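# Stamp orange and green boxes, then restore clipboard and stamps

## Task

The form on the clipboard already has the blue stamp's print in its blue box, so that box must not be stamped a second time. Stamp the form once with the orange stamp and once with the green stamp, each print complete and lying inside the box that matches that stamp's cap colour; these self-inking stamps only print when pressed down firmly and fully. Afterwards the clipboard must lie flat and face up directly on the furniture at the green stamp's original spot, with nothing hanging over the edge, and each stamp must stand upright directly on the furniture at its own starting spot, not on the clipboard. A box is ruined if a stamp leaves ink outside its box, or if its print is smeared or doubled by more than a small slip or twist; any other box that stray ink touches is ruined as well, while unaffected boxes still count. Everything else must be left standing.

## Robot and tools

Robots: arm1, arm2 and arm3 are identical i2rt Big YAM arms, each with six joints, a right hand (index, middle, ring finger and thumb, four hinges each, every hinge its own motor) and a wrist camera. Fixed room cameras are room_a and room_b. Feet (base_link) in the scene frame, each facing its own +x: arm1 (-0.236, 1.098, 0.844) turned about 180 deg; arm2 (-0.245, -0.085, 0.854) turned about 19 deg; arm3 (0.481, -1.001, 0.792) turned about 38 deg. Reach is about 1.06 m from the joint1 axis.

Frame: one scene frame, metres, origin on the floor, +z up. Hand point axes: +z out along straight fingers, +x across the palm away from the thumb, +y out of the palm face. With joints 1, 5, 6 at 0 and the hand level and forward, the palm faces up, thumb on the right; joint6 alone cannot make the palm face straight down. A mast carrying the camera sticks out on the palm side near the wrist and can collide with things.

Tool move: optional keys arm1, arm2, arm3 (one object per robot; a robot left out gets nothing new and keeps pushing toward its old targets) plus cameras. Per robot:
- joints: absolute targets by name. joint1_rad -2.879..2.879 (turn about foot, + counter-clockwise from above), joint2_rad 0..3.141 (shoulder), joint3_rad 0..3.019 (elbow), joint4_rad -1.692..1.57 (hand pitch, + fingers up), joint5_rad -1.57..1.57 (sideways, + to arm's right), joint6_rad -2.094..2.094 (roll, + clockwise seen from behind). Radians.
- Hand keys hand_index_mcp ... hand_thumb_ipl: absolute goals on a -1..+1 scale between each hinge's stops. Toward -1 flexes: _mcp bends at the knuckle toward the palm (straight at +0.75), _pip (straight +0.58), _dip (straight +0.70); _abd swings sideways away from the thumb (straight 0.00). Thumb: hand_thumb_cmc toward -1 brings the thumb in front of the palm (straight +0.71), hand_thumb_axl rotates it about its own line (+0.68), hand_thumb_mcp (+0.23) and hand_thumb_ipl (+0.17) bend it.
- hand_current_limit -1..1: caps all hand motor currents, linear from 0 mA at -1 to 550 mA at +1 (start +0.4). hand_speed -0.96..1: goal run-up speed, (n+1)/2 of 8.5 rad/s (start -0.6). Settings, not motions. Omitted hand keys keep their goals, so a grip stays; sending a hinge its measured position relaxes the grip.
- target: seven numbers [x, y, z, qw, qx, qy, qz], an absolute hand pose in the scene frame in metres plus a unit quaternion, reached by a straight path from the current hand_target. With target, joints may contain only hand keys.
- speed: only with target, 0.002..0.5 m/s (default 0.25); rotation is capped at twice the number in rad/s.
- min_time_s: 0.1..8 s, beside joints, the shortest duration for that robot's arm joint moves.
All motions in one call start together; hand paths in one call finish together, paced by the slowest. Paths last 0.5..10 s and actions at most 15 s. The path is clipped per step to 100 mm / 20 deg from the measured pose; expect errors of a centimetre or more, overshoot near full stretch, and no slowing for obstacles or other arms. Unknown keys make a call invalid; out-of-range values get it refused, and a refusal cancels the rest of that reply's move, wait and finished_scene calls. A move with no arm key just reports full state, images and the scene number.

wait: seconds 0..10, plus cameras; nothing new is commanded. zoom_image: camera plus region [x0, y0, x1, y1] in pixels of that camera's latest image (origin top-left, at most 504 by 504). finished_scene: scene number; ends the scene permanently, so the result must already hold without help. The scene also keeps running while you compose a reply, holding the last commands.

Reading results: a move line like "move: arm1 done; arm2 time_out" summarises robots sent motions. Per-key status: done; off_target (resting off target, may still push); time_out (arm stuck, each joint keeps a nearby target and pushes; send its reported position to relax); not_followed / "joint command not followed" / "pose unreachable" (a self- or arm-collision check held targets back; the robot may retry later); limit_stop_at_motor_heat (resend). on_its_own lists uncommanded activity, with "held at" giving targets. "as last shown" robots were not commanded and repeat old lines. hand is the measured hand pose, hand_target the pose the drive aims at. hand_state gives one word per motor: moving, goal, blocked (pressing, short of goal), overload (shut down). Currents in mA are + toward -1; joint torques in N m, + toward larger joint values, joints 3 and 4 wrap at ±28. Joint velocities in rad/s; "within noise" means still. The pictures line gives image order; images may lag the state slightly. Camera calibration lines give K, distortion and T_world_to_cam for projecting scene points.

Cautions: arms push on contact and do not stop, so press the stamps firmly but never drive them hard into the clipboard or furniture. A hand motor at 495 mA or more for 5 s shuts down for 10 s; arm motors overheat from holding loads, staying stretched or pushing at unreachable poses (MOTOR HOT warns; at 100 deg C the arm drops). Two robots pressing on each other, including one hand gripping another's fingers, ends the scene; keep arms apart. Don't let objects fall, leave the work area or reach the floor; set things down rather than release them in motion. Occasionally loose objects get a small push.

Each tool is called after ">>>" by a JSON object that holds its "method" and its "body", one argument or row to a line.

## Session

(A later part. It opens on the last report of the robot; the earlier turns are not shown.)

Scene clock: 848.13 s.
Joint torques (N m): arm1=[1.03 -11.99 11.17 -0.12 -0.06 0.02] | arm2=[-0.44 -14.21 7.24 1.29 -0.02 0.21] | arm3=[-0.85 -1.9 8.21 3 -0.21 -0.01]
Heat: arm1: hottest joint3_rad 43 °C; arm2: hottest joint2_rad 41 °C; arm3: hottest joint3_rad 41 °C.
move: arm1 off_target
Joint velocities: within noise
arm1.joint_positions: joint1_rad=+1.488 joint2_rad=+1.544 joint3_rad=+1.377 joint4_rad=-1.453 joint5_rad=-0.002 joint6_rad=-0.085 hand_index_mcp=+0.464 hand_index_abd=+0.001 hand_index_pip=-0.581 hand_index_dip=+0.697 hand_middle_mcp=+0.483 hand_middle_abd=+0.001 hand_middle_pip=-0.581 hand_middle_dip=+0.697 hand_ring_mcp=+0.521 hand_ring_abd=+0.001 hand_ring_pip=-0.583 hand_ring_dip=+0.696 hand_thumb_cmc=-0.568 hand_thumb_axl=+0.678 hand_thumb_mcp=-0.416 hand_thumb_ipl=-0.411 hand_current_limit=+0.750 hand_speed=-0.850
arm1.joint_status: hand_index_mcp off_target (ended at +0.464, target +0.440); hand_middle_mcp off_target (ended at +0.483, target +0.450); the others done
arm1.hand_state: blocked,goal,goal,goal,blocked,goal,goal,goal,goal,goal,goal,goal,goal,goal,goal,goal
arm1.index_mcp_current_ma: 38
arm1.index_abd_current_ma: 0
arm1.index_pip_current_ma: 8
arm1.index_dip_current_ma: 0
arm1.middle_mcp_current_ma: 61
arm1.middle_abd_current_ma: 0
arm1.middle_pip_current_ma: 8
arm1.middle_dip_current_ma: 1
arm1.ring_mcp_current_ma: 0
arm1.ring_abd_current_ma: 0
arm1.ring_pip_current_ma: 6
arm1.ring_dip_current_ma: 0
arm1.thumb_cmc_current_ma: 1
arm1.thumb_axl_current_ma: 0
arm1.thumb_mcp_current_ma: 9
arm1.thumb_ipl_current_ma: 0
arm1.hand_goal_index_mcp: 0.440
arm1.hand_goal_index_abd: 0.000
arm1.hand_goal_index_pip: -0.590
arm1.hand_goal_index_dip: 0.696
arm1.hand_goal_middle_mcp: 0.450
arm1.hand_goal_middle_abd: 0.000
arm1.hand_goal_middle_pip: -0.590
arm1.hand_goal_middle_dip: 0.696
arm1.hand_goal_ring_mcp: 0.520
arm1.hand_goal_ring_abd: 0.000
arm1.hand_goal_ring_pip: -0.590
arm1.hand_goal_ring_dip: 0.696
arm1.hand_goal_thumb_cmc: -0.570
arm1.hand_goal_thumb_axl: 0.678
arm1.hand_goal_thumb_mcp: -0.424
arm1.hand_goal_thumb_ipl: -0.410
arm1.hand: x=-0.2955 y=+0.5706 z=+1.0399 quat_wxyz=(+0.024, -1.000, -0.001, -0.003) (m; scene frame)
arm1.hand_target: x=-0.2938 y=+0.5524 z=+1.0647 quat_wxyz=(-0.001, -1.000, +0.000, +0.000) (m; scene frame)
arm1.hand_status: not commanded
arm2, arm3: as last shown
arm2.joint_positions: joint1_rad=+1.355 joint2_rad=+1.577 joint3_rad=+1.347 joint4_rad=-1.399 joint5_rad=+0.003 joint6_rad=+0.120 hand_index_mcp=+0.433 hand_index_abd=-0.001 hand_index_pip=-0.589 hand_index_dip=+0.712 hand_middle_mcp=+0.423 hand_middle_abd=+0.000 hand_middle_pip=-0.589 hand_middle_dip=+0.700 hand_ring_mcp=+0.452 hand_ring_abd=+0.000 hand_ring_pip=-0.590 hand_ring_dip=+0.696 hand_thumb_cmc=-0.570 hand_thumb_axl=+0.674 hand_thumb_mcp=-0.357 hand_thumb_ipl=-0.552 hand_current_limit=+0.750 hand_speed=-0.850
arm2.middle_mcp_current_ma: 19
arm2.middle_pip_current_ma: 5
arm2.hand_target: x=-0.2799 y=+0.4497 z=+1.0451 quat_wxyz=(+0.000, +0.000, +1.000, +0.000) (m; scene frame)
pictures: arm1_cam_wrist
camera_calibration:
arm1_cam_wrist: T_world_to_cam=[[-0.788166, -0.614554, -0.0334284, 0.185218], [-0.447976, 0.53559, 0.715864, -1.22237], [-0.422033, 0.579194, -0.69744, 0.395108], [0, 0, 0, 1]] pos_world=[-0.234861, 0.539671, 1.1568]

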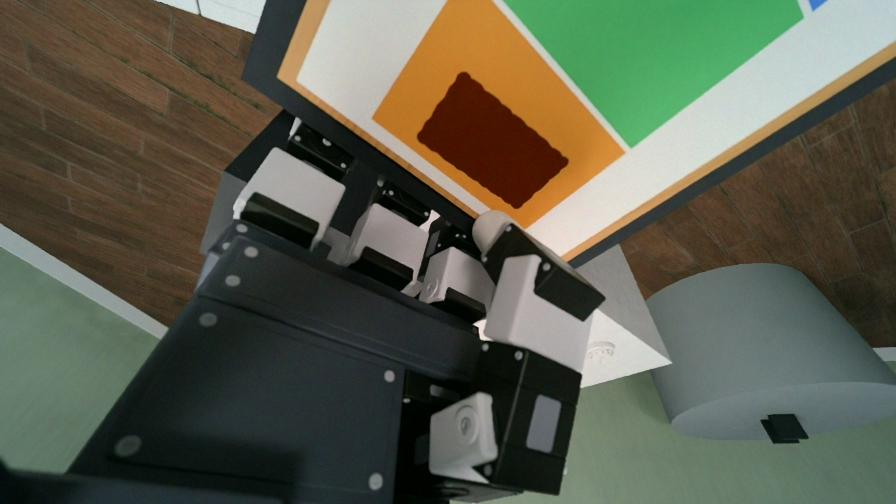

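>>> {"method": "move", "body": {
  "arm1": {"joints": {"hand_index_mcp": 0.36, "hand_middle_mcp": 0.42, "hand_index_pip": -0.64, "hand_middle_pip": -0.61, "hand_thumb_mcp": -0.45}},
  "cameras": ["arm1_cam_wrist", "room_a"]
}}

>>> {"method": "zoom_image", "body": {
  "camera": "room_a",
  "region": [440, 170, 600, 280]
}}

Scene clock: 850.10 s.
Joint torques (N m): arm1=[1.03 -12.4 11.15 -0.03 -0.05 0.03] | arm2=[-0.44 -14.39 7.21 1.33 -0.01 0.21] | arm3=[-0.38 -2.67 8.12 2.97 -0.25 -0.02]
Heat: arm1: hottest joint3_rad 43 °C; arm2: hottest joint2_rad 41 °C; arm3: hottest joint3_rad 41 °C.
move: arm1 off_target
Joint velocities: within noise
arm1.joint_positions: joint1_rad=+1.488 joint2_rad=+1.548 joint3_rad=+1.377 joint4_rad=-1.455 joint5_rad=-0.002 joint6_rad=-0.085 hand_index_mcp=+0.454 hand_index_abd=+0.001 hand_index_pip=-0.587 hand_index_dip=+0.706 hand_middle_mcp=+0.472 hand_middle_abd=+0.001 hand_middle_pip=-0.582 hand_middle_dip=+0.700 hand_ring_mcp=+0.521 hand_ring_abd=+0.001 hand_ring_pip=-0.583 hand_ring_dip=+0.696 hand_thumb_cmc=-0.568 hand_thumb_axl=+0.678 hand_thumb_mcp=-0.419 hand_thumb_ipl=-0.407 hand_current_limit=+0.750 hand_speed=-0.850
arm1.joint_status: hand_index_mcp off_target (ended at +0.454, target +0.360); hand_index_pip off_target (ended at -0.587, target -0.640); hand_middle_mcp off_target (ended at +0.472, target +0.420); hand_middle_pip off_target (ended at -0.582, target -0.610); hand_thumb_mcp off_target (ended at -0.419, target -0.450)
arm1.hand_state: blocked,goal,blocked,goal,blocked,goal,blocked,goal,goal,goal,goal,goal,goal,goal,blocked,goal
arm1.index_mcp_current_ma: 280
arm1.index_abd_current_ma: 0
arm1.index_pip_current_ma: 109
arm1.index_dip_current_ma: 9
arm1.middle_mcp_current_ma: 117
arm1.middle_abd_current_ma: 0
arm1.middle_pip_current_ma: 44
arm1.middle_dip_current_ma: 2
arm1.ring_mcp_current_ma: 0
arm1.ring_abd_current_ma: 0
arm1.ring_pip_current_ma: 6
arm1.ring_dip_current_ma: 0
arm1.thumb_cmc_current_ma: 1
arm1.thumb_axl_current_ma: 0
arm1.thumb_mcp_current_ma: 72
arm1.thumb_ipl_current_ma: 3
arm1.hand_goal_index_mcp: 0.360
arm1.hand_goal_index_abd: 0.000
arm1.hand_goal_index_pip: -0.640
arm1.hand_goal_index_dip: 0.696
arm1.hand_goal_middle_mcp: 0.420
arm1.hand_goal_middle_abd: 0.000
arm1.hand_goal_middle_pip: -0.610
arm1.hand_goal_middle_dip: 0.696
arm1.hand_goal_ring_mcp: 0.520
arm1.hand_goal_ring_abd: 0.000
arm1.hand_goal_ring_pip: -0.590
arm1.hand_goal_ring_dip: 0.696
arm1.hand_goal_thumb_cmc: -0.570
arm1.hand_goal_thumb_axl: 0.678
arm1.hand_goal_thumb_mcp: -0.450
arm1.hand_goal_thumb_ipl: -0.410
arm1.hand: x=-0.2955 y=+0.5708 z=+1.0378 quat_wxyz=(+0.027, -1.000, -0.001, -0.003) (m; scene frame)
arm1.hand_target: x=-0.2939 y=+0.5524 z=+1.0646 quat_wxyz=(-0.001, -1.000, +0.000, +0.000) (m; scene frame)
arm1.hand_status: not commanded
arm2.joint_positions: joint1_rad=+1.355 joint2_rad=+1.577 joint3_rad=+1.347 joint4_rad=-1.399 joint5_rad=+0.003 joint6_rad=+0.121 hand_index_mcp=+0.433 hand_index_abd=-0.001 hand_index_pip=-0.589 hand_index_dip=+0.712 hand_middle_mcp=+0.426 hand_middle_abd=+0.000 hand_middle_pip=-0.586 hand_middle_dip=+0.701 hand_ring_mcp=+0.452 hand_ring_abd=+0.000 hand_ring_pip=-0.590 hand_ring_dip=+0.696 hand_thumb_cmc=-0.571 hand_thumb_axl=+0.673 hand_thumb_mcp=-0.357 hand_thumb_ipl=-0.552 hand_current_limit=+0.750 hand_speed=-0.850
arm2.joint_status: not commanded
arm2.hand_state: blocked,goal,blocked,goal,blocked,goal,goal,goal,goal,goal,goal,goal,goal,goal,blocked,goal
arm2.index_mcp_current_ma: 135
arm2.index_abd_current_ma: 0
arm2.index_pip_current_ma: 65
arm2.index_dip_current_ma: 9
arm2.middle_mcp_current_ma: 23
arm2.middle_abd_current_ma: 0
arm2.middle_pip_current_ma: 7
arm2.middle_dip_current_ma: 1
arm2.ring_mcp_current_ma: 0
arm2.ring_abd_current_ma: 0
arm2.ring_pip_current_ma: 0
arm2.ring_dip_current_ma: 0
arm2.thumb_cmc_current_ma: 0
arm2.thumb_axl_current_ma: -2
arm2.thumb_mcp_current_ma: 27
arm2.thumb_ipl_current_ma: 1
arm2.hand_goal_index_mcp: 0.360
arm2.hand_goal_index_abd: 0.000
arm2.hand_goal_index_pip: -0.640
arm2.hand_goal_index_dip: 0.696
arm2.hand_goal_middle_mcp: 0.400
arm2.hand_goal_middle_abd: 0.000
arm2.hand_goal_middle_pip: -0.600
arm2.hand_goal_middle_dip: 0.696
arm2.hand_goal_ring_mcp: 0.450
arm2.hand_goal_ring_abd: 0.000
arm2.hand_goal_ring_pip: -0.590
arm2.hand_goal_ring_dip: 0.696
arm2.hand_goal_thumb_cmc: -0.570
arm2.hand_goal_thumb_axl: 0.678
arm2.hand_goal_thumb_mcp: -0.380
arm2.hand_goal_thumb_ipl: -0.556
arm2.hand: x=-0.2739 y=+0.4448 z=+1.0269 quat_wxyz=(+0.003, +0.001, +1.000, -0.026) (m; scene frame)
arm2.hand_target: x=-0.2799 y=+0.4497 z=+1.0451 quat_wxyz=(+0.000, +0.000, +1.000, +0.000) (m; scene frame)
arm2.hand_status: not commanded
arm3: as last shown
pictures: arm1_cam_wrist, room_a
camera_calibration:
arm1_cam_wrist: T_world_to_cam=[[-0.788108, -0.614406, -0.0372987, 0.189245], [-0.448357, 0.531487, 0.718678, -1.22159], [-0.421736, 0.583119, -0.694342, 0.388167], [0, 0, 0, 1]] pos_world=[-0.23486, 0.539186, 1.15451]

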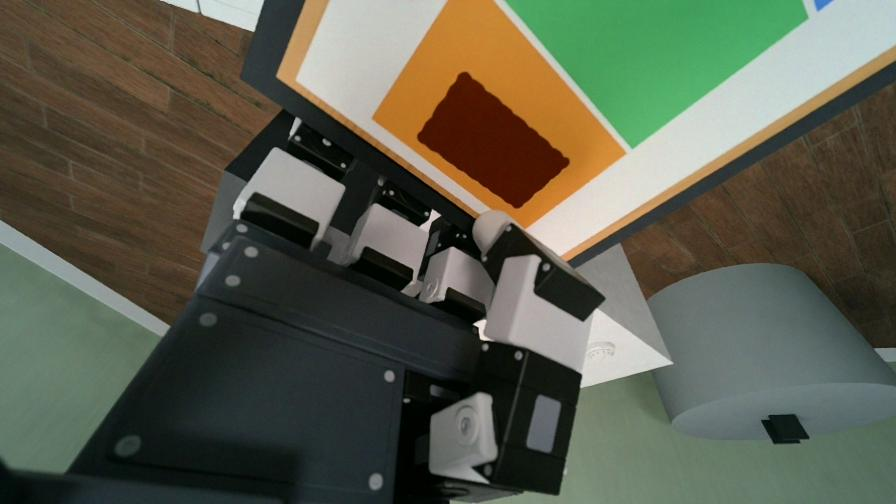

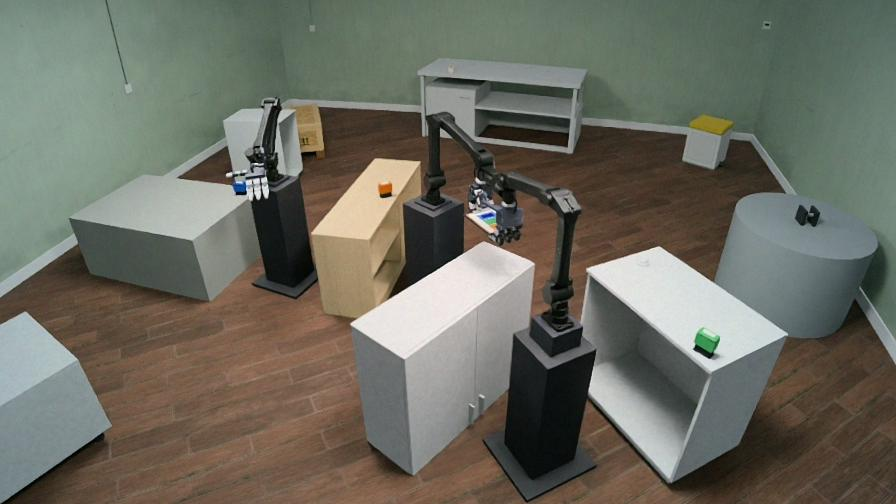

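Scaled by 3.150 from the camera's 896x504 image, which has a finer 1280x720 frame.

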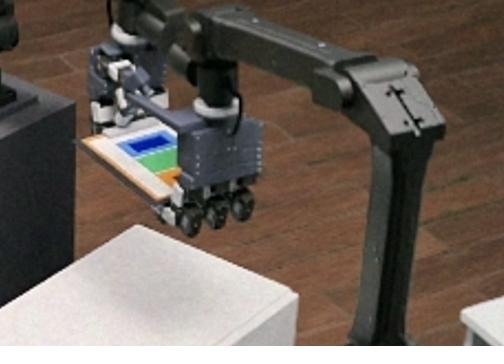

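>>> {"method": "move", "body": {
  "arm2": {"joints": {"hand_thumb_mcp": -0.30, "hand_thumb_ipl": -0.60, "hand_index_mcp": 0.50, "hand_middle_mcp": 0.50, "hand_ring_mcp": 0.52, "hand_index_pip": -0.57, "hand_middle_pip": -0.57}},
  "cameras": ["arm1_cam_wrist", "arm2_cam_wrist"]
}}

Scene clock: 852.97 s.
Joint torques (N m): arm1=[1.03 -12.86 11.12 -0.01 -0.05 0.02] | arm2=[-0.44 -13.8 7.2 1.11 -0.01 0.19] | arm3=[-0.97 -2.37 8.27 2.92 -0.19 0.03]
Heat: arm1: hottest joint3_rad 43 °C; arm2: hottest joint2_rad 41 °C; arm3: hottest joint3_rad 41 °C.
move: arm2 done
Joint velocities: within noise
arm1, arm3: as last shown
arm1.joint_positions: joint1_rad=+1.488 joint2_rad=+1.554 joint3_rad=+1.377 joint4_rad=-1.456 joint5_rad=-0.002 joint6_rad=-0.085 hand_index_mcp=+0.449 hand_index_abd=+0.001 hand_index_pip=-0.587 hand_index_dip=+0.707 hand_middle_mcp=+0.466 hand_middle_abd=+0.001 hand_middle_pip=-0.582 hand_middle_dip=+0.703 hand_ring_mcp=+0.521 hand_ring_abd=+0.001 hand_ring_pip=-0.583 hand_ring_dip=+0.696 hand_thumb_cmc=-0.568 hand_thumb_axl=+0.678 hand_thumb_mcp=-0.421 hand_thumb_ipl=-0.406 hand_current_limit=+0.750 hand_speed=-0.850
arm1.index_mcp_current_ma: 260
arm1.index_dip_current_ma: 12
arm1.middle_mcp_current_ma: 98
arm1.middle_pip_current_ma: 43
arm1.middle_dip_current_ma: 6
arm1.thumb_mcp_current_ma: 66
arm1.hand: x=-0.2956 y=+0.5708 z=+1.0344 quat_wxyz=(+0.031, -1.000, +0.000, -0.003) (m; scene frame)
arm1.hand_target: x=-0.2939 y=+0.5524 z=+1.0645 quat_wxyz=(+0.000, -1.000, +0.000, +0.000) (m; scene frame)
arm2.joint_positions: joint1_rad=+1.355 joint2_rad=+1.568 joint3_rad=+1.347 joint4_rad=-1.394 joint5_rad=+0.003 joint6_rad=+0.122 hand_index_mcp=+0.504 hand_index_abd=-0.001 hand_index_pip=-0.567 hand_index_dip=+0.701 hand_middle_mcp=+0.501 hand_middle_abd=+0.000 hand_middle_pip=-0.570 hand_middle_dip=+0.699 hand_ring_mcp=+0.521 hand_ring_abd=+0.000 hand_ring_pip=-0.590 hand_ring_dip=+0.696 hand_thumb_cmc=-0.571 hand_thumb_axl=+0.676 hand_thumb_mcp=-0.305 hand_thumb_ipl=-0.596 hand_current_limit=+0.750 hand_speed=-0.850
arm2.joint_status: all done
arm2.hand_state: goal,goal,goal,goal,goal,goal,goal,goal,goal,goal,goal,goal,goal,goal,goal,goal
arm2.index_mcp_current_ma: 1
arm2.index_abd_current_ma: 0
arm2.index_pip_current_ma: 1
arm2.index_dip_current_ma: 1
arm2.middle_mcp_current_ma: 0
arm2.middle_abd_current_ma: 0
arm2.middle_pip_current_ma: 0
arm2.middle_dip_current_ma: 1
arm2.ring_mcp_current_ma: 0
arm2.ring_abd_current_ma: 0
arm2.ring_pip_current_ma: 0
arm2.ring_dip_current_ma: 0
arm2.thumb_cmc_current_ma: 0
arm2.thumb_axl_current_ma: 0
arm2.thumb_mcp_current_ma: -2
arm2.thumb_ipl_current_ma: 1
arm2.hand_goal_index_mcp: 0.500
arm2.hand_goal_index_abd: 0.000
arm2.hand_goal_index_pip: -0.570
arm2.hand_goal_index_dip: 0.696
arm2.hand_goal_middle_mcp: 0.500
arm2.hand_goal_middle_abd: 0.000
arm2.hand_goal_middle_pip: -0.570
arm2.hand_goal_middle_dip: 0.696
arm2.hand_goal_ring_mcp: 0.520
arm2.hand_goal_ring_abd: 0.000
arm2.hand_goal_ring_pip: -0.590
arm2.hand_goal_ring_dip: 0.696
arm2.hand_goal_thumb_cmc: -0.570
arm2.hand_goal_thumb_axl: 0.678
arm2.hand_goal_thumb_mcp: -0.300
arm2.hand_goal_thumb_ipl: -0.600
arm2.hand: x=-0.2739 y=+0.4456 z=+1.0319 quat_wxyz=(+0.003, +0.001, +1.000, -0.019) (m; scene frame)
arm2.hand_target: x=-0.2799 y=+0.4497 z=+1.0451 quat_wxyz=(+0.000, +0.000, +1.000, +0.000) (m; scene frame)
arm2.hand_status: not commanded
pictures: arm1_cam_wrist, arm2_cam_wrist
camera_calibration:
arm1_cam_wrist: T_world_to_cam=[[-0.788363, -0.613727, -0.0427012, 0.194226], [-0.448573, 0.525937, 0.722615, -1.22013], [-0.42103, 0.588837, -0.689931, 0.378213], [0, 0, 0, 1]] pos_world=[-0.234958, 0.538208, 1.15092]
arm2_cam_wrist: T_world_to_cam=[[0.809983, 0.585442, -0.0344155, 0.0363713], [0.409085, -0.521987, 0.748451, -0.47472], [0.420211, -0.620312, -0.662296, 1.19639], [0, 0, 0, 1]] pos_world=[-0.337994, 0.473043, 1.14892]

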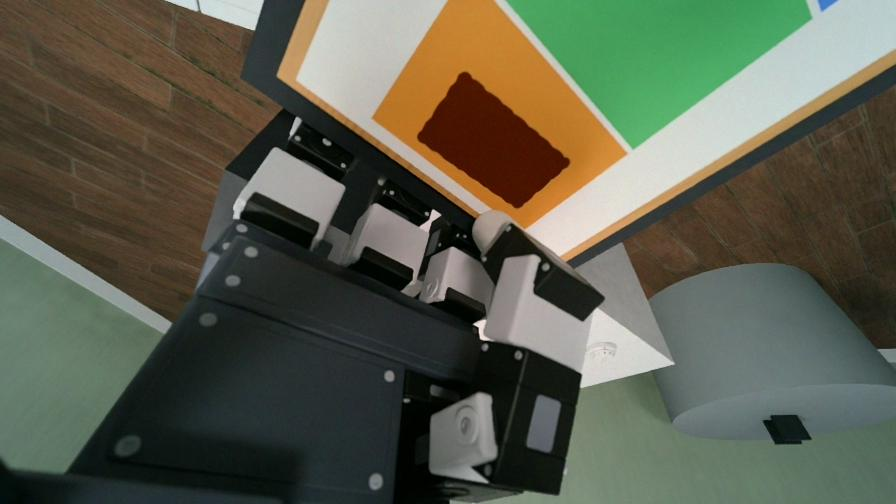

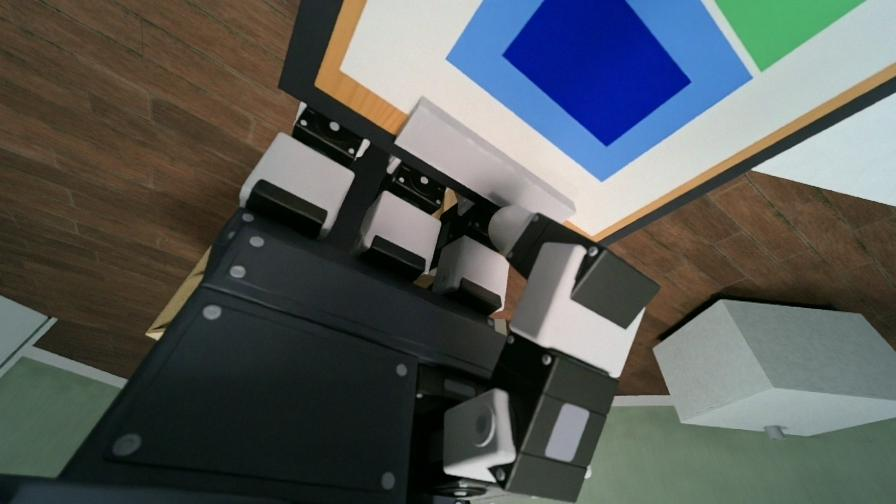

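>>> {"method": "move", "body": {
  "arm2": {"joints": {"hand_speed": -0.7, "hand_thumb_mcp": 0.10, "hand_thumb_ipl": -0.63, "hand_index_mcp": 0.62, "hand_middle_mcp": 0.62, "hand_ring_mcp": 0.62, "hand_index_pip": -0.55, "hand_middle_pip": -0.55, "hand_ring_pip": -0.55}}
}}

>>> {"method": "move", "body": {
  "arm2": {"target": [-0.28, 0.28, 1.045, 0, 0, 1, 0], "speed": 0.08},
  "cameras": ["arm1_cam_wrist", "room_a"]
}}

Scene clock: 858.37 s.
Joint torques (N m): arm1=[1.03 -12.86 11.1 0.03 -0.06 0.02] | arm2=[-0.21 -13.57 7.25 1.07 -0.01 0.19] | arm3=[-1.38 -2.73 8.25 3.17 -0.23 -0.03]
Heat: arm1: hottest joint3_rad 44 °C; arm2: hottest joint2_rad 41 °C; arm3: hottest joint3_rad 40 °C.
move: arm2 done
Joint velocities: within noise
arm1, arm3: as last shown
arm1.joint_positions: joint1_rad=+1.488 joint2_rad=+1.554 joint3_rad=+1.377 joint4_rad=-1.457 joint5_rad=-0.002 joint6_rad=-0.085 hand_index_mcp=+0.449 hand_index_abd=+0.001 hand_index_pip=-0.587 hand_index_dip=+0.708 hand_middle_mcp=+0.466 hand_middle_abd=+0.001 hand_middle_pip=-0.582 hand_middle_dip=+0.704 hand_ring_mcp=+0.521 hand_ring_abd=+0.001 hand_ring_pip=-0.583 hand_ring_dip=+0.696 hand_thumb_cmc=-0.568 hand_thumb_axl=+0.678 hand_thumb_mcp=-0.421 hand_thumb_ipl=-0.406 hand_current_limit=+0.750 hand_speed=-0.850
arm1.index_dip_current_ma: 13
arm1.hand: x=-0.2956 y=+0.5709 z=+1.0344 quat_wxyz=(+0.031, -1.000, +0.000, -0.003) (m; scene frame)
arm1.hand_target: x=-0.2939 y=+0.5524 z=+1.0646 quat_wxyz=(-0.001, -1.000, +0.000, +0.000) (m; scene frame)
arm2.joint_positions: joint1_rad=+1.355 joint2_rad=+1.568 joint3_rad=+1.347 joint4_rad=-1.393 joint5_rad=+0.003 joint6_rad=+0.122 hand_index_mcp=+0.620 hand_index_abd=-0.001 hand_index_pip=-0.550 hand_index_dip=+0.700 hand_middle_mcp=+0.620 hand_middle_abd=+0.000 hand_middle_pip=-0.550 hand_middle_dip=+0.699 hand_ring_mcp=+0.620 hand_ring_abd=+0.000 hand_ring_pip=-0.550 hand_ring_dip=+0.696 hand_thumb_cmc=-0.571 hand_thumb_axl=+0.676 hand_thumb_mcp=+0.092 hand_thumb_ipl=-0.628 hand_current_limit=+0.750 hand_speed=-0.700
arm2.joint_status: all done
arm2.hand_state: goal,goal,goal,goal,goal,goal,goal,goal,goal,goal,goal,goal,goal,goal,goal,goal
arm2.index_mcp_current_ma: 0
arm2.index_abd_current_ma: 0
arm2.index_pip_current_ma: 0
arm2.index_dip_current_ma: 1
arm2.middle_mcp_current_ma: 0
arm2.middle_abd_current_ma: 0
arm2.middle_pip_current_ma: 0
arm2.middle_dip_current_ma: 1
arm2.ring_mcp_current_ma: 0
arm2.ring_abd_current_ma: 0
arm2.ring_pip_current_ma: 0
arm2.ring_dip_current_ma: 0
arm2.thumb_cmc_current_ma: 0
arm2.thumb_axl_current_ma: 0
arm2.thumb_mcp_current_ma: -4
arm2.thumb_ipl_current_ma: 1
arm2.hand_goal_index_mcp: 0.620
arm2.hand_goal_index_abd: 0.000
arm2.hand_goal_index_pip: -0.550
arm2.hand_goal_index_dip: 0.696
arm2.hand_goal_middle_mcp: 0.620
arm2.hand_goal_middle_abd: 0.000
arm2.hand_goal_middle_pip: -0.550
arm2.hand_goal_middle_dip: 0.696
arm2.hand_goal_ring_mcp: 0.620
arm2.hand_goal_ring_abd: 0.000
arm2.hand_goal_ring_pip: -0.550
arm2.hand_goal_ring_dip: 0.696
arm2.hand_goal_thumb_cmc: -0.570
arm2.hand_goal_thumb_axl: 0.678
arm2.hand_goal_thumb_mcp: 0.100
arm2.hand_goal_thumb_ipl: -0.630
arm2.hand: x=-0.2739 y=+0.4458 z=+1.0320 quat_wxyz=(+0.002, +0.001, +1.000, -0.019) (m; scene frame)
arm2.hand_target: x=-0.2799 y=+0.4497 z=+1.0451 quat_wxyz=(+0.000, +0.000, +1.000, +0.000) (m; scene frame)
arm2.hand_status: not commanded
pictures: none

Scene clock: 861.10 s.
Joint torques (N m): arm1=[1.08 -12.75 11.1 0.05 -0.05 0.02] | arm2=[-0.15 -5.77 6.86 0.12 0.01 0.22] | arm3=[-0.32 -2.37 8.23 3.1 -0.19 -0.03]
Heat: arm1: hottest joint3_rad 44 °C; arm2: hottest joint2_rad 41 °C; arm3: hottest joint3_rad 40 °C.
move: arm2 done
Joint velocities: within noise
arm1, arm3: as last shown
arm2.joint_positions: joint1_rad=+1.431 joint2_rad=+1.115 joint3_rad=+0.940 joint4_rad=-1.399 joint5_rad=+0.003 joint6_rad=+0.196 hand_index_mcp=+0.620 hand_index_abd=-0.001 hand_index_pip=-0.550 hand_index_dip=+0.700 hand_middle_mcp=+0.620 hand_middle_abd=+0.000 hand_middle_pip=-0.550 hand_middle_dip=+0.699 hand_ring_mcp=+0.620 hand_ring_abd=+0.000 hand_ring_pip=-0.550 hand_ring_dip=+0.696 hand_thumb_cmc=-0.571 hand_thumb_axl=+0.676 hand_thumb_mcp=+0.092 hand_thumb_ipl=-0.628 hand_current_limit=+0.750 hand_speed=-0.700
arm2.joint_status: not commanded
arm2.hand_state: goal,goal,goal,goal,goal,goal,goal,goal,goal,goal,goal,goal,goal,goal,goal,goal
arm2.index_mcp_current_ma: 0
arm2.index_abd_current_ma: 0
arm2.index_pip_current_ma: 0
arm2.index_dip_current_ma: 1
arm2.middle_mcp_current_ma: 0
arm2.middle_abd_current_ma: 0
arm2.middle_pip_current_ma: 0
arm2.middle_dip_current_ma: 1
arm2.ring_mcp_current_ma: 0
arm2.ring_abd_current_ma: 0
arm2.ring_pip_current_ma: 0
arm2.ring_dip_current_ma: 0
arm2.thumb_cmc_current_ma: 0
arm2.thumb_axl_current_ma: 0
arm2.thumb_mcp_current_ma: -4
arm2.thumb_ipl_current_ma: 1
arm2.hand_goal_index_mcp: 0.620
arm2.hand_goal_index_abd: 0.000
arm2.hand_goal_index_pip: -0.550
arm2.hand_goal_index_dip: 0.696
arm2.hand_goal_middle_mcp: 0.620
arm2.hand_goal_middle_abd: 0.000
arm2.hand_goal_middle_pip: -0.550
arm2.hand_goal_middle_dip: 0.696
arm2.hand_goal_ring_mcp: 0.620
arm2.hand_goal_ring_abd: 0.000
arm2.hand_goal_ring_pip: -0.550
arm2.hand_goal_ring_dip: 0.696
arm2.hand_goal_thumb_cmc: -0.570
arm2.hand_goal_thumb_axl: 0.678
arm2.hand_goal_thumb_mcp: 0.100
arm2.hand_goal_thumb_ipl: -0.630
arm2.hand: x=-0.2770 y=+0.2847 z=+1.0426 quat_wxyz=(+0.000, +0.001, +1.000, +0.001) (m; scene frame)
arm2.hand_target: x=-0.2798 y=+0.2802 z=+1.0450 quat_wxyz=(+0.000, +0.000, +1.000, +0.000) (m; scene frame)
arm2.hand_status: done (0.006 m and 0.2 deg from the pose sent, 0.166 m and 2.2 deg at the start)
pictures: arm1_cam_wrist, room_a
camera_calibration:
arm1_cam_wrist: T_world_to_cam=[[-0.788331, -0.613746, -0.0430183, 0.194671], [-0.448646, 0.525603, 0.722813, -1.22025], [-0.421013, 0.589115, -0.689704, 0.377746], [0, 0, 0, 1]] pos_world=[-0.234957, 0.538309, 1.15092]

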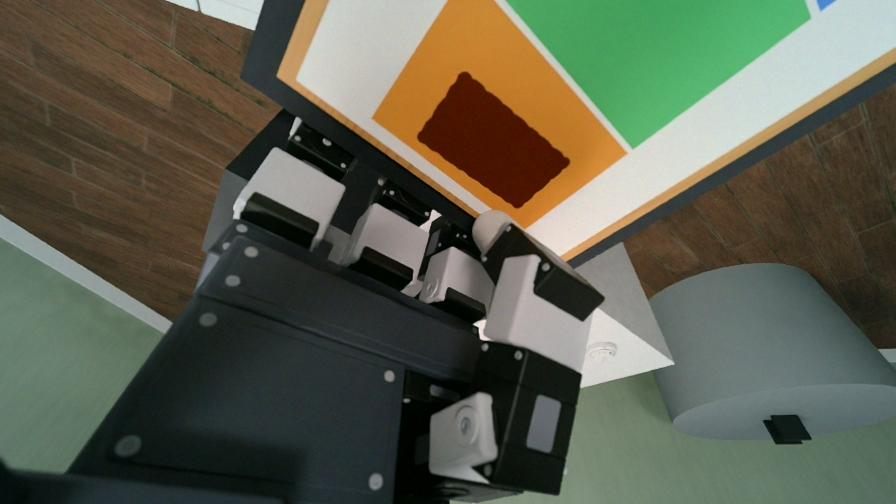

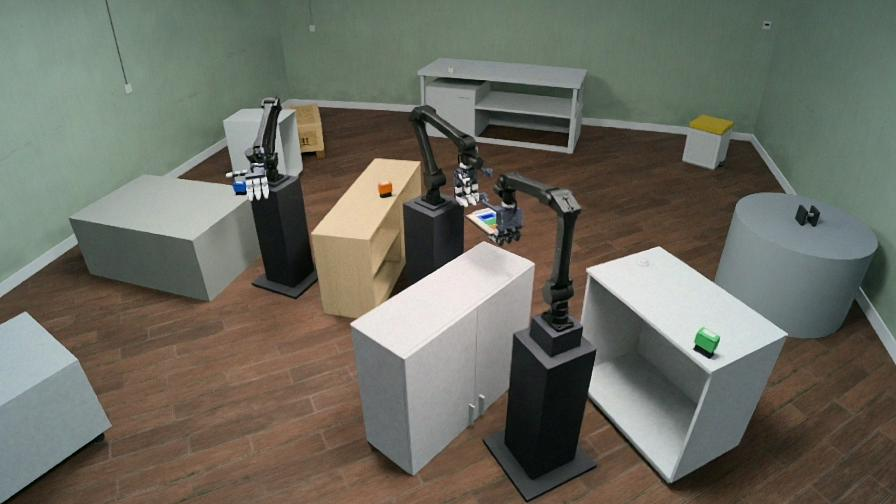

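>>> {"method": "move", "body": {
  "arm1": {"joints": {"joint1_rad": 0.0, "joint2_rad": 1.175, "joint3_rad": 0.732, "joint4_rad": -1.129, "joint5_rad": 0.0, "joint6_rad": 0.0}, "min_time_s": 6},
  "cameras": ["arm1_cam_wrist", "room_a", "room_b"]
}}

Scene clock: 877.57 s.
Joint torques (N m): arm1=[0.09 -8.76 6.24 0.85 -0.03 0.01] | arm2=[-0.44 -5.89 6.91 0.09 0.01 0.21] | arm3=[-0.44 -2.67 8.02 3.23 -0.22 -0.02]
Heat: arm1: hottest joint3_rad 44 °C; arm2: hottest joint2_rad 40 °C; arm3: hottest joint3_rad 40 °C.
move: arm1 done
Joint velocities: within noise
arm1.joint_positions: joint1_rad=+0.006 joint2_rad=+1.201 joint3_rad=+0.730 joint4_rad=-1.147 joint5_rad=-0.001 joint6_rad=-0.007 hand_index_mcp=+0.449 hand_index_abd=+0.001 hand_index_pip=-0.587 hand_index_dip=+0.708 hand_middle_mcp=+0.466 hand_middle_abd=+0.001 hand_middle_pip=-0.582 hand_middle_dip=+0.704 hand_ring_mcp=+0.521 hand_ring_abd=+0.001 hand_ring_pip=-0.583 hand_ring_dip=+0.696 hand_thumb_cmc=-0.569 hand_thumb_axl=+0.678 hand_thumb_mcp=-0.421 hand_thumb_ipl=-0.406 hand_current_limit=+0.750 hand_speed=-0.850
arm1.joint_status: all done
arm1.hand_state: blocked,goal,blocked,goal,blocked,goal,blocked,goal,goal,goal,goal,goal,goal,goal,blocked,goal
arm1.index_mcp_current_ma: 260
arm1.index_abd_current_ma: 0
arm1.index_pip_current_ma: 109
arm1.index_dip_current_ma: 13
arm1.middle_mcp_current_ma: 98
arm1.middle_abd_current_ma: 0
arm1.middle_pip_current_ma: 43
arm1.middle_dip_current_ma: 7
arm1.ring_mcp_current_ma: 0
arm1.ring_abd_current_ma: 0
arm1.ring_pip_current_ma: 6
arm1.ring_dip_current_ma: 0
arm1.thumb_cmc_current_ma: 1
arm1.thumb_axl_current_ma: 0
arm1.thumb_mcp_current_ma: 66
arm1.thumb_ipl_current_ma: 3
arm1.hand_goal_index_mcp: 0.360
arm1.hand_goal_index_abd: 0.000
arm1.hand_goal_index_pip: -0.640
arm1.hand_goal_index_dip: 0.696
arm1.hand_goal_middle_mcp: 0.420
arm1.hand_goal_middle_abd: 0.000
arm1.hand_goal_middle_pip: -0.610
arm1.hand_goal_middle_dip: 0.696
arm1.hand_goal_ring_mcp: 0.520
arm1.hand_goal_ring_abd: 0.000
arm1.hand_goal_ring_pip: -0.590
arm1.hand_goal_ring_dip: 0.696
arm1.hand_goal_thumb_cmc: -0.570
arm1.hand_goal_thumb_axl: 0.678
arm1.hand_goal_thumb_mcp: -0.450
arm1.hand_goal_thumb_ipl: -0.410
arm1.hand: x=-0.5980 y=+1.1188 z=+0.9277 quat_wxyz=(+0.016, -0.711, +0.703, -0.016) (m; scene frame)
arm1.hand_target: x=-0.6040 y=+1.1217 z=+0.9389 quat_wxyz=(+0.000, -0.707, +0.708, +0.000) (m; scene frame)
arm1.hand_status: not commanded
arm2, arm3: as last shown
arm2.hand: x=-0.2771 y=+0.2847 z=+1.0426 quat_wxyz=(+0.000, +0.001, +1.000, +0.001) (m; scene frame)
arm2.hand_target: x=-0.2800 y=+0.2801 z=+1.0450 quat_wxyz=(+0.000, +0.000, +1.000, +0.000) (m; scene frame)
pictures: arm1_cam_wrist, room_a, room_b
camera_calibration:
arm1_cam_wrist: T_world_to_cam=[[-0.62309, 0.781631, -0.028505, -1.18792], [0.532644, 0.45073, 0.716333, -0.890215], [0.572756, 0.431157, -0.697176, 0.631958], [0, 0, 0, 1]] pos_world=[-0.627969, 1.05728, 1.04441]

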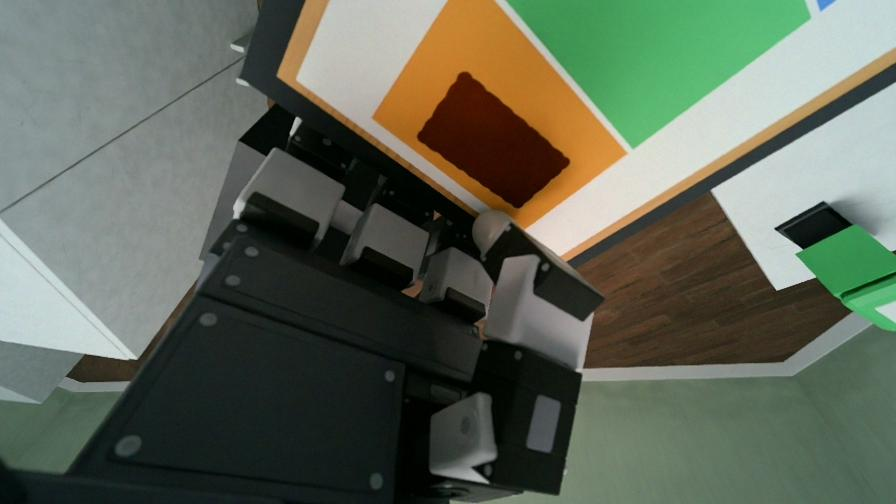

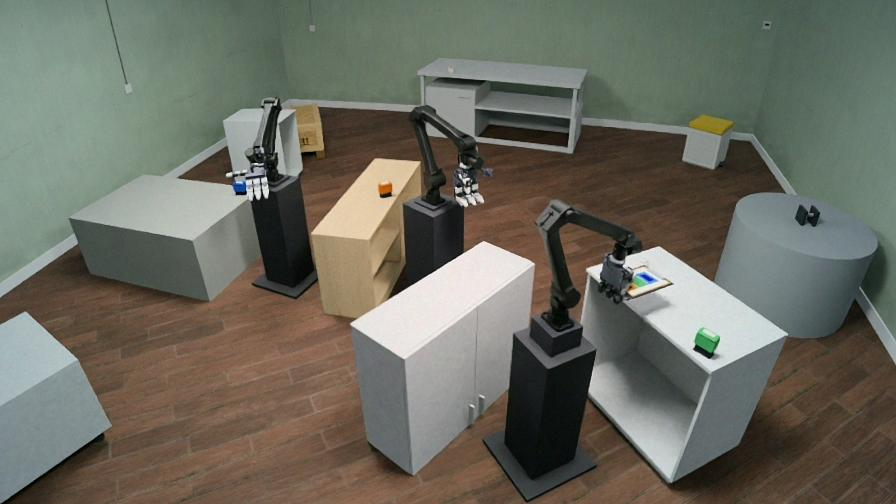

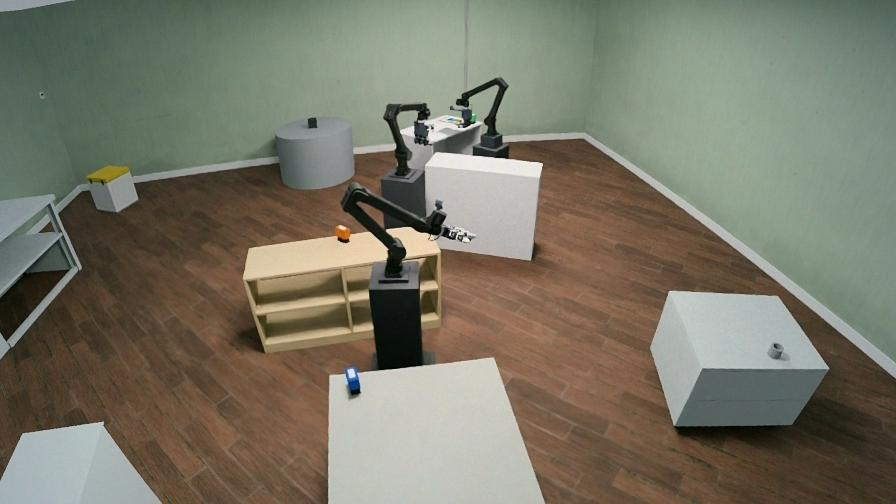

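>>> {"method": "move", "body": {
  "arm1": {"target": [-0.616, 1.105, 0.86, -0.0253, -0.7250, 0.6880, 0.0240], "speed": 0.08},
  "cameras": ["arm1_cam_wrist", "room_b"]
}}

Scene clock: 890.20 s.
Joint torques (N m): arm1=[1.08 -7.24 5.3 1.2 -0.07 -0.12] | arm2=[-0.5 -5.83 6.9 0.03 0.02 0.22] | arm3=[-0.56 -2.26 8.05 3.06 -0.19 0.01]
Heat: arm1: hottest joint3_rad 43 °C; arm2: hottest joint2_rad 39 °C; arm3: hottest joint3_rad 40 °C.
move: arm1 done
Joint velocities: within noise
arm1.joint_positions: joint1_rad=+0.033 joint2_rad=+1.325 joint3_rad=+0.583 joint4_rad=-0.783 joint5_rad=-0.001 joint6_rad=-0.007 hand_index_mcp=+0.449 hand_index_abd=+0.001 hand_index_pip=-0.587 hand_index_dip=+0.708 hand_middle_mcp=+0.466 hand_middle_abd=+0.001 hand_middle_pip=-0.582 hand_middle_dip=+0.704 hand_ring_mcp=+0.521 hand_ring_abd=+0.001 hand_ring_pip=-0.583 hand_ring_dip=+0.696 hand_thumb_cmc=-0.569 hand_thumb_axl=+0.678 hand_thumb_mcp=-0.421 hand_thumb_ipl=-0.406 hand_current_limit=+0.750 hand_speed=-0.850
arm1.joint_status: not commanded
arm1.hand_state: blocked,goal,blocked,goal,blocked,goal,blocked,goal,goal,goal,goal,goal,goal,goal,blocked,goal
arm1.index_mcp_current_ma: 260
arm1.index_abd_current_ma: 0
arm1.index_pip_current_ma: 109
arm1.index_dip_current_ma: 13
arm1.middle_mcp_current_ma: 98
arm1.middle_abd_current_ma: 0
arm1.middle_pip_current_ma: 43
arm1.middle_dip_current_ma: 7
arm1.ring_mcp_current_ma: 1
arm1.ring_abd_current_ma: 0
arm1.ring_pip_current_ma: 6
arm1.ring_dip_current_ma: 0
arm1.thumb_cmc_current_ma: 1
arm1.thumb_axl_current_ma: 0
arm1.thumb_mcp_current_ma: 66
arm1.thumb_ipl_current_ma: 3
arm1.hand_goal_index_mcp: 0.360
arm1.hand_goal_index_abd: 0.000
arm1.hand_goal_index_pip: -0.640
arm1.hand_goal_index_dip: 0.696
arm1.hand_goal_middle_mcp: 0.420
arm1.hand_goal_middle_abd: 0.000
arm1.hand_goal_middle_pip: -0.610
arm1.hand_goal_middle_dip: 0.696
arm1.hand_goal_ring_mcp: 0.520
arm1.hand_goal_ring_abd: 0.000
arm1.hand_goal_ring_pip: -0.590
arm1.hand_goal_ring_dip: 0.696
arm1.hand_goal_thumb_cmc: -0.570
arm1.hand_goal_thumb_axl: 0.678
arm1.hand_goal_thumb_mcp: -0.450
arm1.hand_goal_thumb_ipl: -0.410
arm1.hand: x=-0.6096 y=+1.1086 z=+0.8569 quat_wxyz=(-0.017, -0.721, +0.693, +0.016) (m; scene frame)
arm1.hand_target: x=-0.6159 y=+1.1050 z=+0.8602 quat_wxyz=(-0.025, -0.725, +0.688, +0.024) (m; scene frame)
arm1.hand_status: done (0.008 m and 1.6 deg from the pose sent, 0.071 m and 7.0 deg at the start)
arm2: as last shown
arm3.joint_positions: joint1_rad=+0.309 joint2_rad=+0.926 joint3_rad=+0.271 joint4_rad=+0.150 joint5_rad=-0.370 joint6_rad=-0.208 hand_index_mcp=+0.759 hand_index_abd=+0.001 hand_index_pip=+0.577 hand_index_dip=+0.696 hand_middle_mcp=+0.759 hand_middle_abd=+0.001 hand_middle_pip=+0.577 hand_middle_dip=+0.696 hand_ring_mcp=+0.760 hand_ring_abd=+0.001 hand_ring_pip=+0.577 hand_ring_dip=+0.696 hand_thumb_cmc=+0.719 hand_thumb_axl=+0.677 hand_thumb_mcp=+0.225 hand_thumb_ipl=+0.168 hand_current_limit=+0.400 hand_speed=-0.600
arm3.joint_status: not commanded
arm3.hand_state: goal,goal,goal,goal,goal,goal,goal,goal,goal,goal,goal,goal,goal,goal,goal,goal
arm3.index_mcp_current_ma: 2
arm3.index_abd_current_ma: 0
arm3.index_pip_current_ma: 0
arm3.index_dip_current_ma: 0
arm3.middle_mcp_current_ma: 2
arm3.middle_abd_current_ma: 0
arm3.middle_pip_current_ma: 0
arm3.middle_dip_current_ma: 0
arm3.ring_mcp_current_ma: 2
arm3.ring_abd_current_ma: 0
arm3.ring_pip_current_ma: 0
arm3.ring_dip_current_ma: 0
arm3.thumb_cmc_current_ma: 2
arm3.thumb_axl_current_ma: 0
arm3.thumb_mcp_current_ma: 0
arm3.thumb_ipl_current_ma: 0
arm3.hand_goal_index_mcp: 0.754
arm3.hand_goal_index_abd: 0.000
arm3.hand_goal_index_pip: 0.576
arm3.hand_goal_index_dip: 0.696
arm3.hand_goal_middle_mcp: 0.754
arm3.hand_goal_middle_abd: 0.000
arm3.hand_goal_middle_pip: 0.576
arm3.hand_goal_middle_dip: 0.696
arm3.hand_goal_ring_mcp: 0.754
arm3.hand_goal_ring_abd: 0.000
arm3.hand_goal_ring_pip: 0.576
arm3.hand_goal_ring_dip: 0.696
arm3.hand_goal_thumb_cmc: 0.714
arm3.hand_goal_thumb_axl: 0.678
arm3.hand_goal_thumb_mcp: 0.226
arm3.hand_goal_thumb_ipl: 0.168
arm3.hand: x=+0.6566 y=-0.6347 z=+0.9960 quat_wxyz=(+0.049, +0.069, +0.849, +0.522) (m; scene frame)
arm3.hand_target: x=+0.6600 y=-0.6374 z=+0.9905 quat_wxyz=(+0.048, +0.077, +0.849, +0.521) (m; scene frame)
arm3.hand_status: not commanded
pictures: arm1_cam_wrist, room_b
camera_calibration:
arm1_cam_wrist: T_world_to_cam=[[-0.643973, 0.764519, 0.0284726, -1.23177], [0.583776, 0.466993, 0.664171, -0.770786], [0.494474, 0.444329, -0.747039, 0.57402], [0, 0, 0, 1]] pos_world=[-0.627095, 1.04661, 0.97582]

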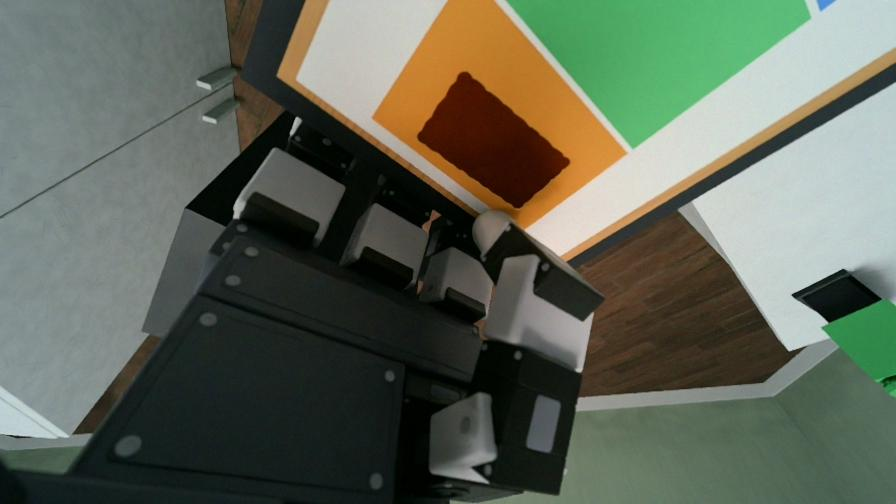

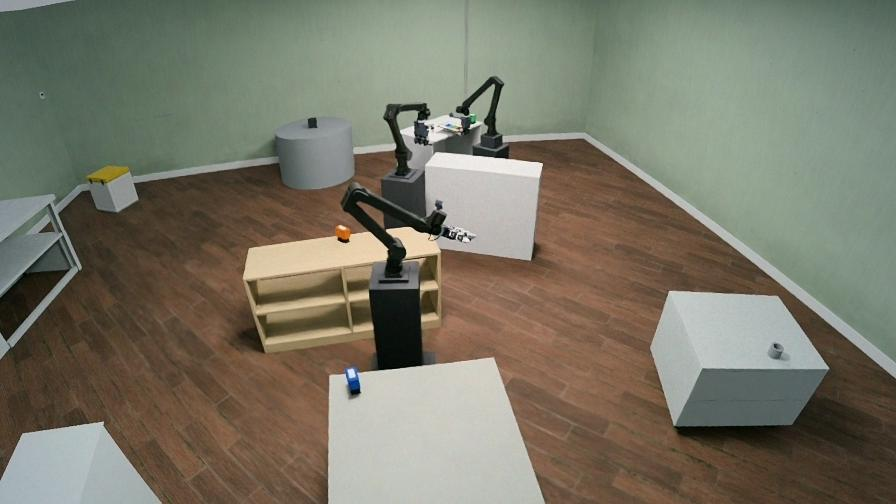

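>>> {"method": "move", "body": {
  "arm1": {"target": [-0.611, 1.103, 0.812, -0.0253, -0.7250, 0.6880, 0.0240], "speed": 0.05},
  "cameras": ["arm1_cam_wrist", "room_a"]
}}

>>> {"method": "zoom_image", "body": {
  "camera": "room_a",
  "region": [560, 200, 760, 340]
}}

Scene clock: 896.00 s.
Joint torques (N m): arm1=[1.03 -7.77 4.3 1.16 -0.05 -0.04] | arm2=[-0.09 -5.77 6.91 0.09 0.02 0.2] | arm3=[-0.32 -2.84 8.27 3.04 -0.21 -0.01]
Heat: arm1: hottest joint3_rad 42 °C; arm2: hottest joint2_rad 39 °C; arm3: hottest joint3_rad 40 °C.
move: arm1 done
Joint velocities: within noise
arm1.joint_positions: joint1_rad=+0.041 joint2_rad=+1.450 joint3_rad=+0.521 joint4_rad=-0.595 joint5_rad=-0.001 joint6_rad=-0.007 hand_index_mcp=+0.449 hand_index_abd=+0.001 hand_index_pip=-0.587 hand_index_dip=+0.708 hand_middle_mcp=+0.466 hand_middle_abd=+0.001 hand_middle_pip=-0.582 hand_middle_dip=+0.704 hand_ring_mcp=+0.522 hand_ring_abd=+0.001 hand_ring_pip=-0.583 hand_ring_dip=+0.696 hand_thumb_cmc=-0.569 hand_thumb_axl=+0.678 hand_thumb_mcp=-0.421 hand_thumb_ipl=-0.406 hand_current_limit=+0.750 hand_speed=-0.850
arm1.joint_status: not commanded
arm1.hand_state: blocked,goal,blocked,goal,blocked,goal,blocked,goal,goal,goal,goal,goal,goal,goal,blocked,goal
arm1.index_mcp_current_ma: 260
arm1.index_abd_current_ma: 0
arm1.index_pip_current_ma: 109
arm1.index_dip_current_ma: 13
arm1.middle_mcp_current_ma: 98
arm1.middle_abd_current_ma: 0
arm1.middle_pip_current_ma: 43
arm1.middle_dip_current_ma: 7
arm1.ring_mcp_current_ma: 1
arm1.ring_abd_current_ma: 0
arm1.ring_pip_current_ma: 6
arm1.ring_dip_current_ma: 0
arm1.thumb_cmc_current_ma: 1
arm1.thumb_axl_current_ma: 0
arm1.thumb_mcp_current_ma: 66
arm1.thumb_ipl_current_ma: 3
arm1.hand_goal_index_mcp: 0.360
arm1.hand_goal_index_abd: 0.000
arm1.hand_goal_index_pip: -0.640
arm1.hand_goal_index_dip: 0.696
arm1.hand_goal_middle_mcp: 0.420
arm1.hand_goal_middle_abd: 0.000
arm1.hand_goal_middle_pip: -0.610
arm1.hand_goal_middle_dip: 0.696
arm1.hand_goal_ring_mcp: 0.520
arm1.hand_goal_ring_abd: 0.000
arm1.hand_goal_ring_pip: -0.590
arm1.hand_goal_ring_dip: 0.696
arm1.hand_goal_thumb_cmc: -0.570
arm1.hand_goal_thumb_axl: 0.678
arm1.hand_goal_thumb_mcp: -0.450
arm1.hand_goal_thumb_ipl: -0.410
arm1.hand: x=-0.6053 y=+1.1059 z=+0.8093 quat_wxyz=(-0.017, -0.723, +0.690, +0.016) (m; scene frame)
arm1.hand_target: x=-0.6109 y=+1.1029 z=+0.8121 quat_wxyz=(-0.025, -0.725, +0.688, +0.024) (m; scene frame)
arm1.hand_status: done (0.007 m and 1.3 deg from the pose sent, 0.045 m and 1.6 deg at the start)
arm2, arm3: as last shown
pictures: arm1_cam_wrist, room_a
camera_calibration:
arm1_cam_wrist: T_world_to_cam=[[-0.649766, 0.759571, 0.0292464, -1.22423], [0.580931, 0.471402, 0.66355, -0.746632], [0.490227, 0.448143, -0.74756, 0.531178], [0, 0, 0, 1]] pos_world=[-0.622121, 1.04381, 0.92832]

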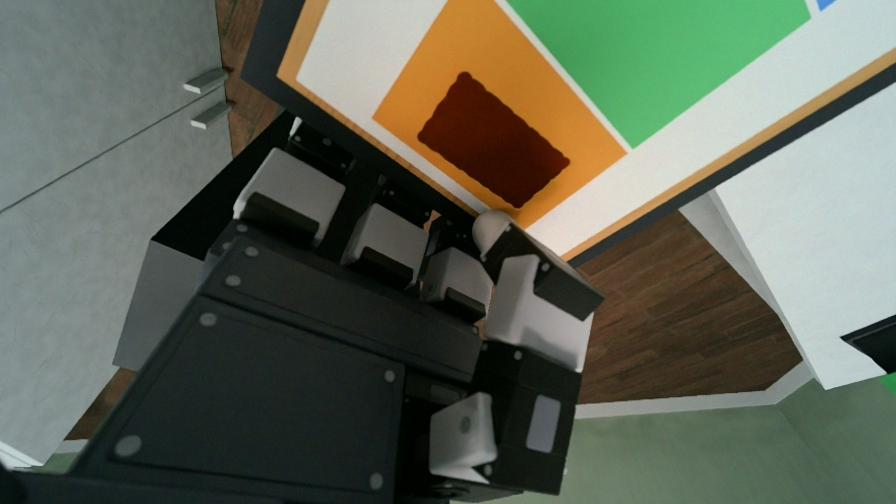

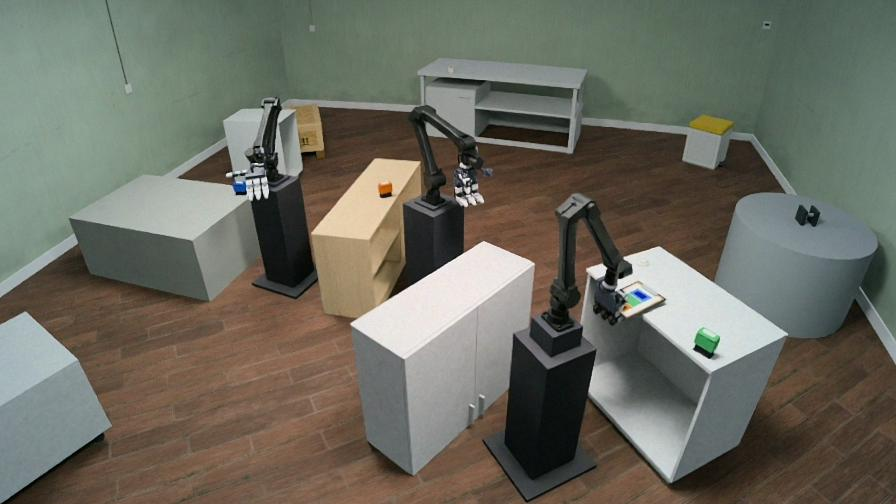

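Scaled by 2.520 from the camera's 896x504 image, which has a finer 1280x720 frame.

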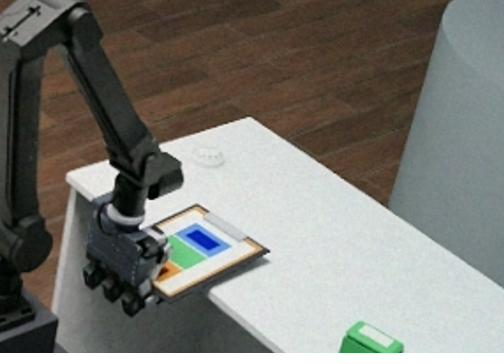

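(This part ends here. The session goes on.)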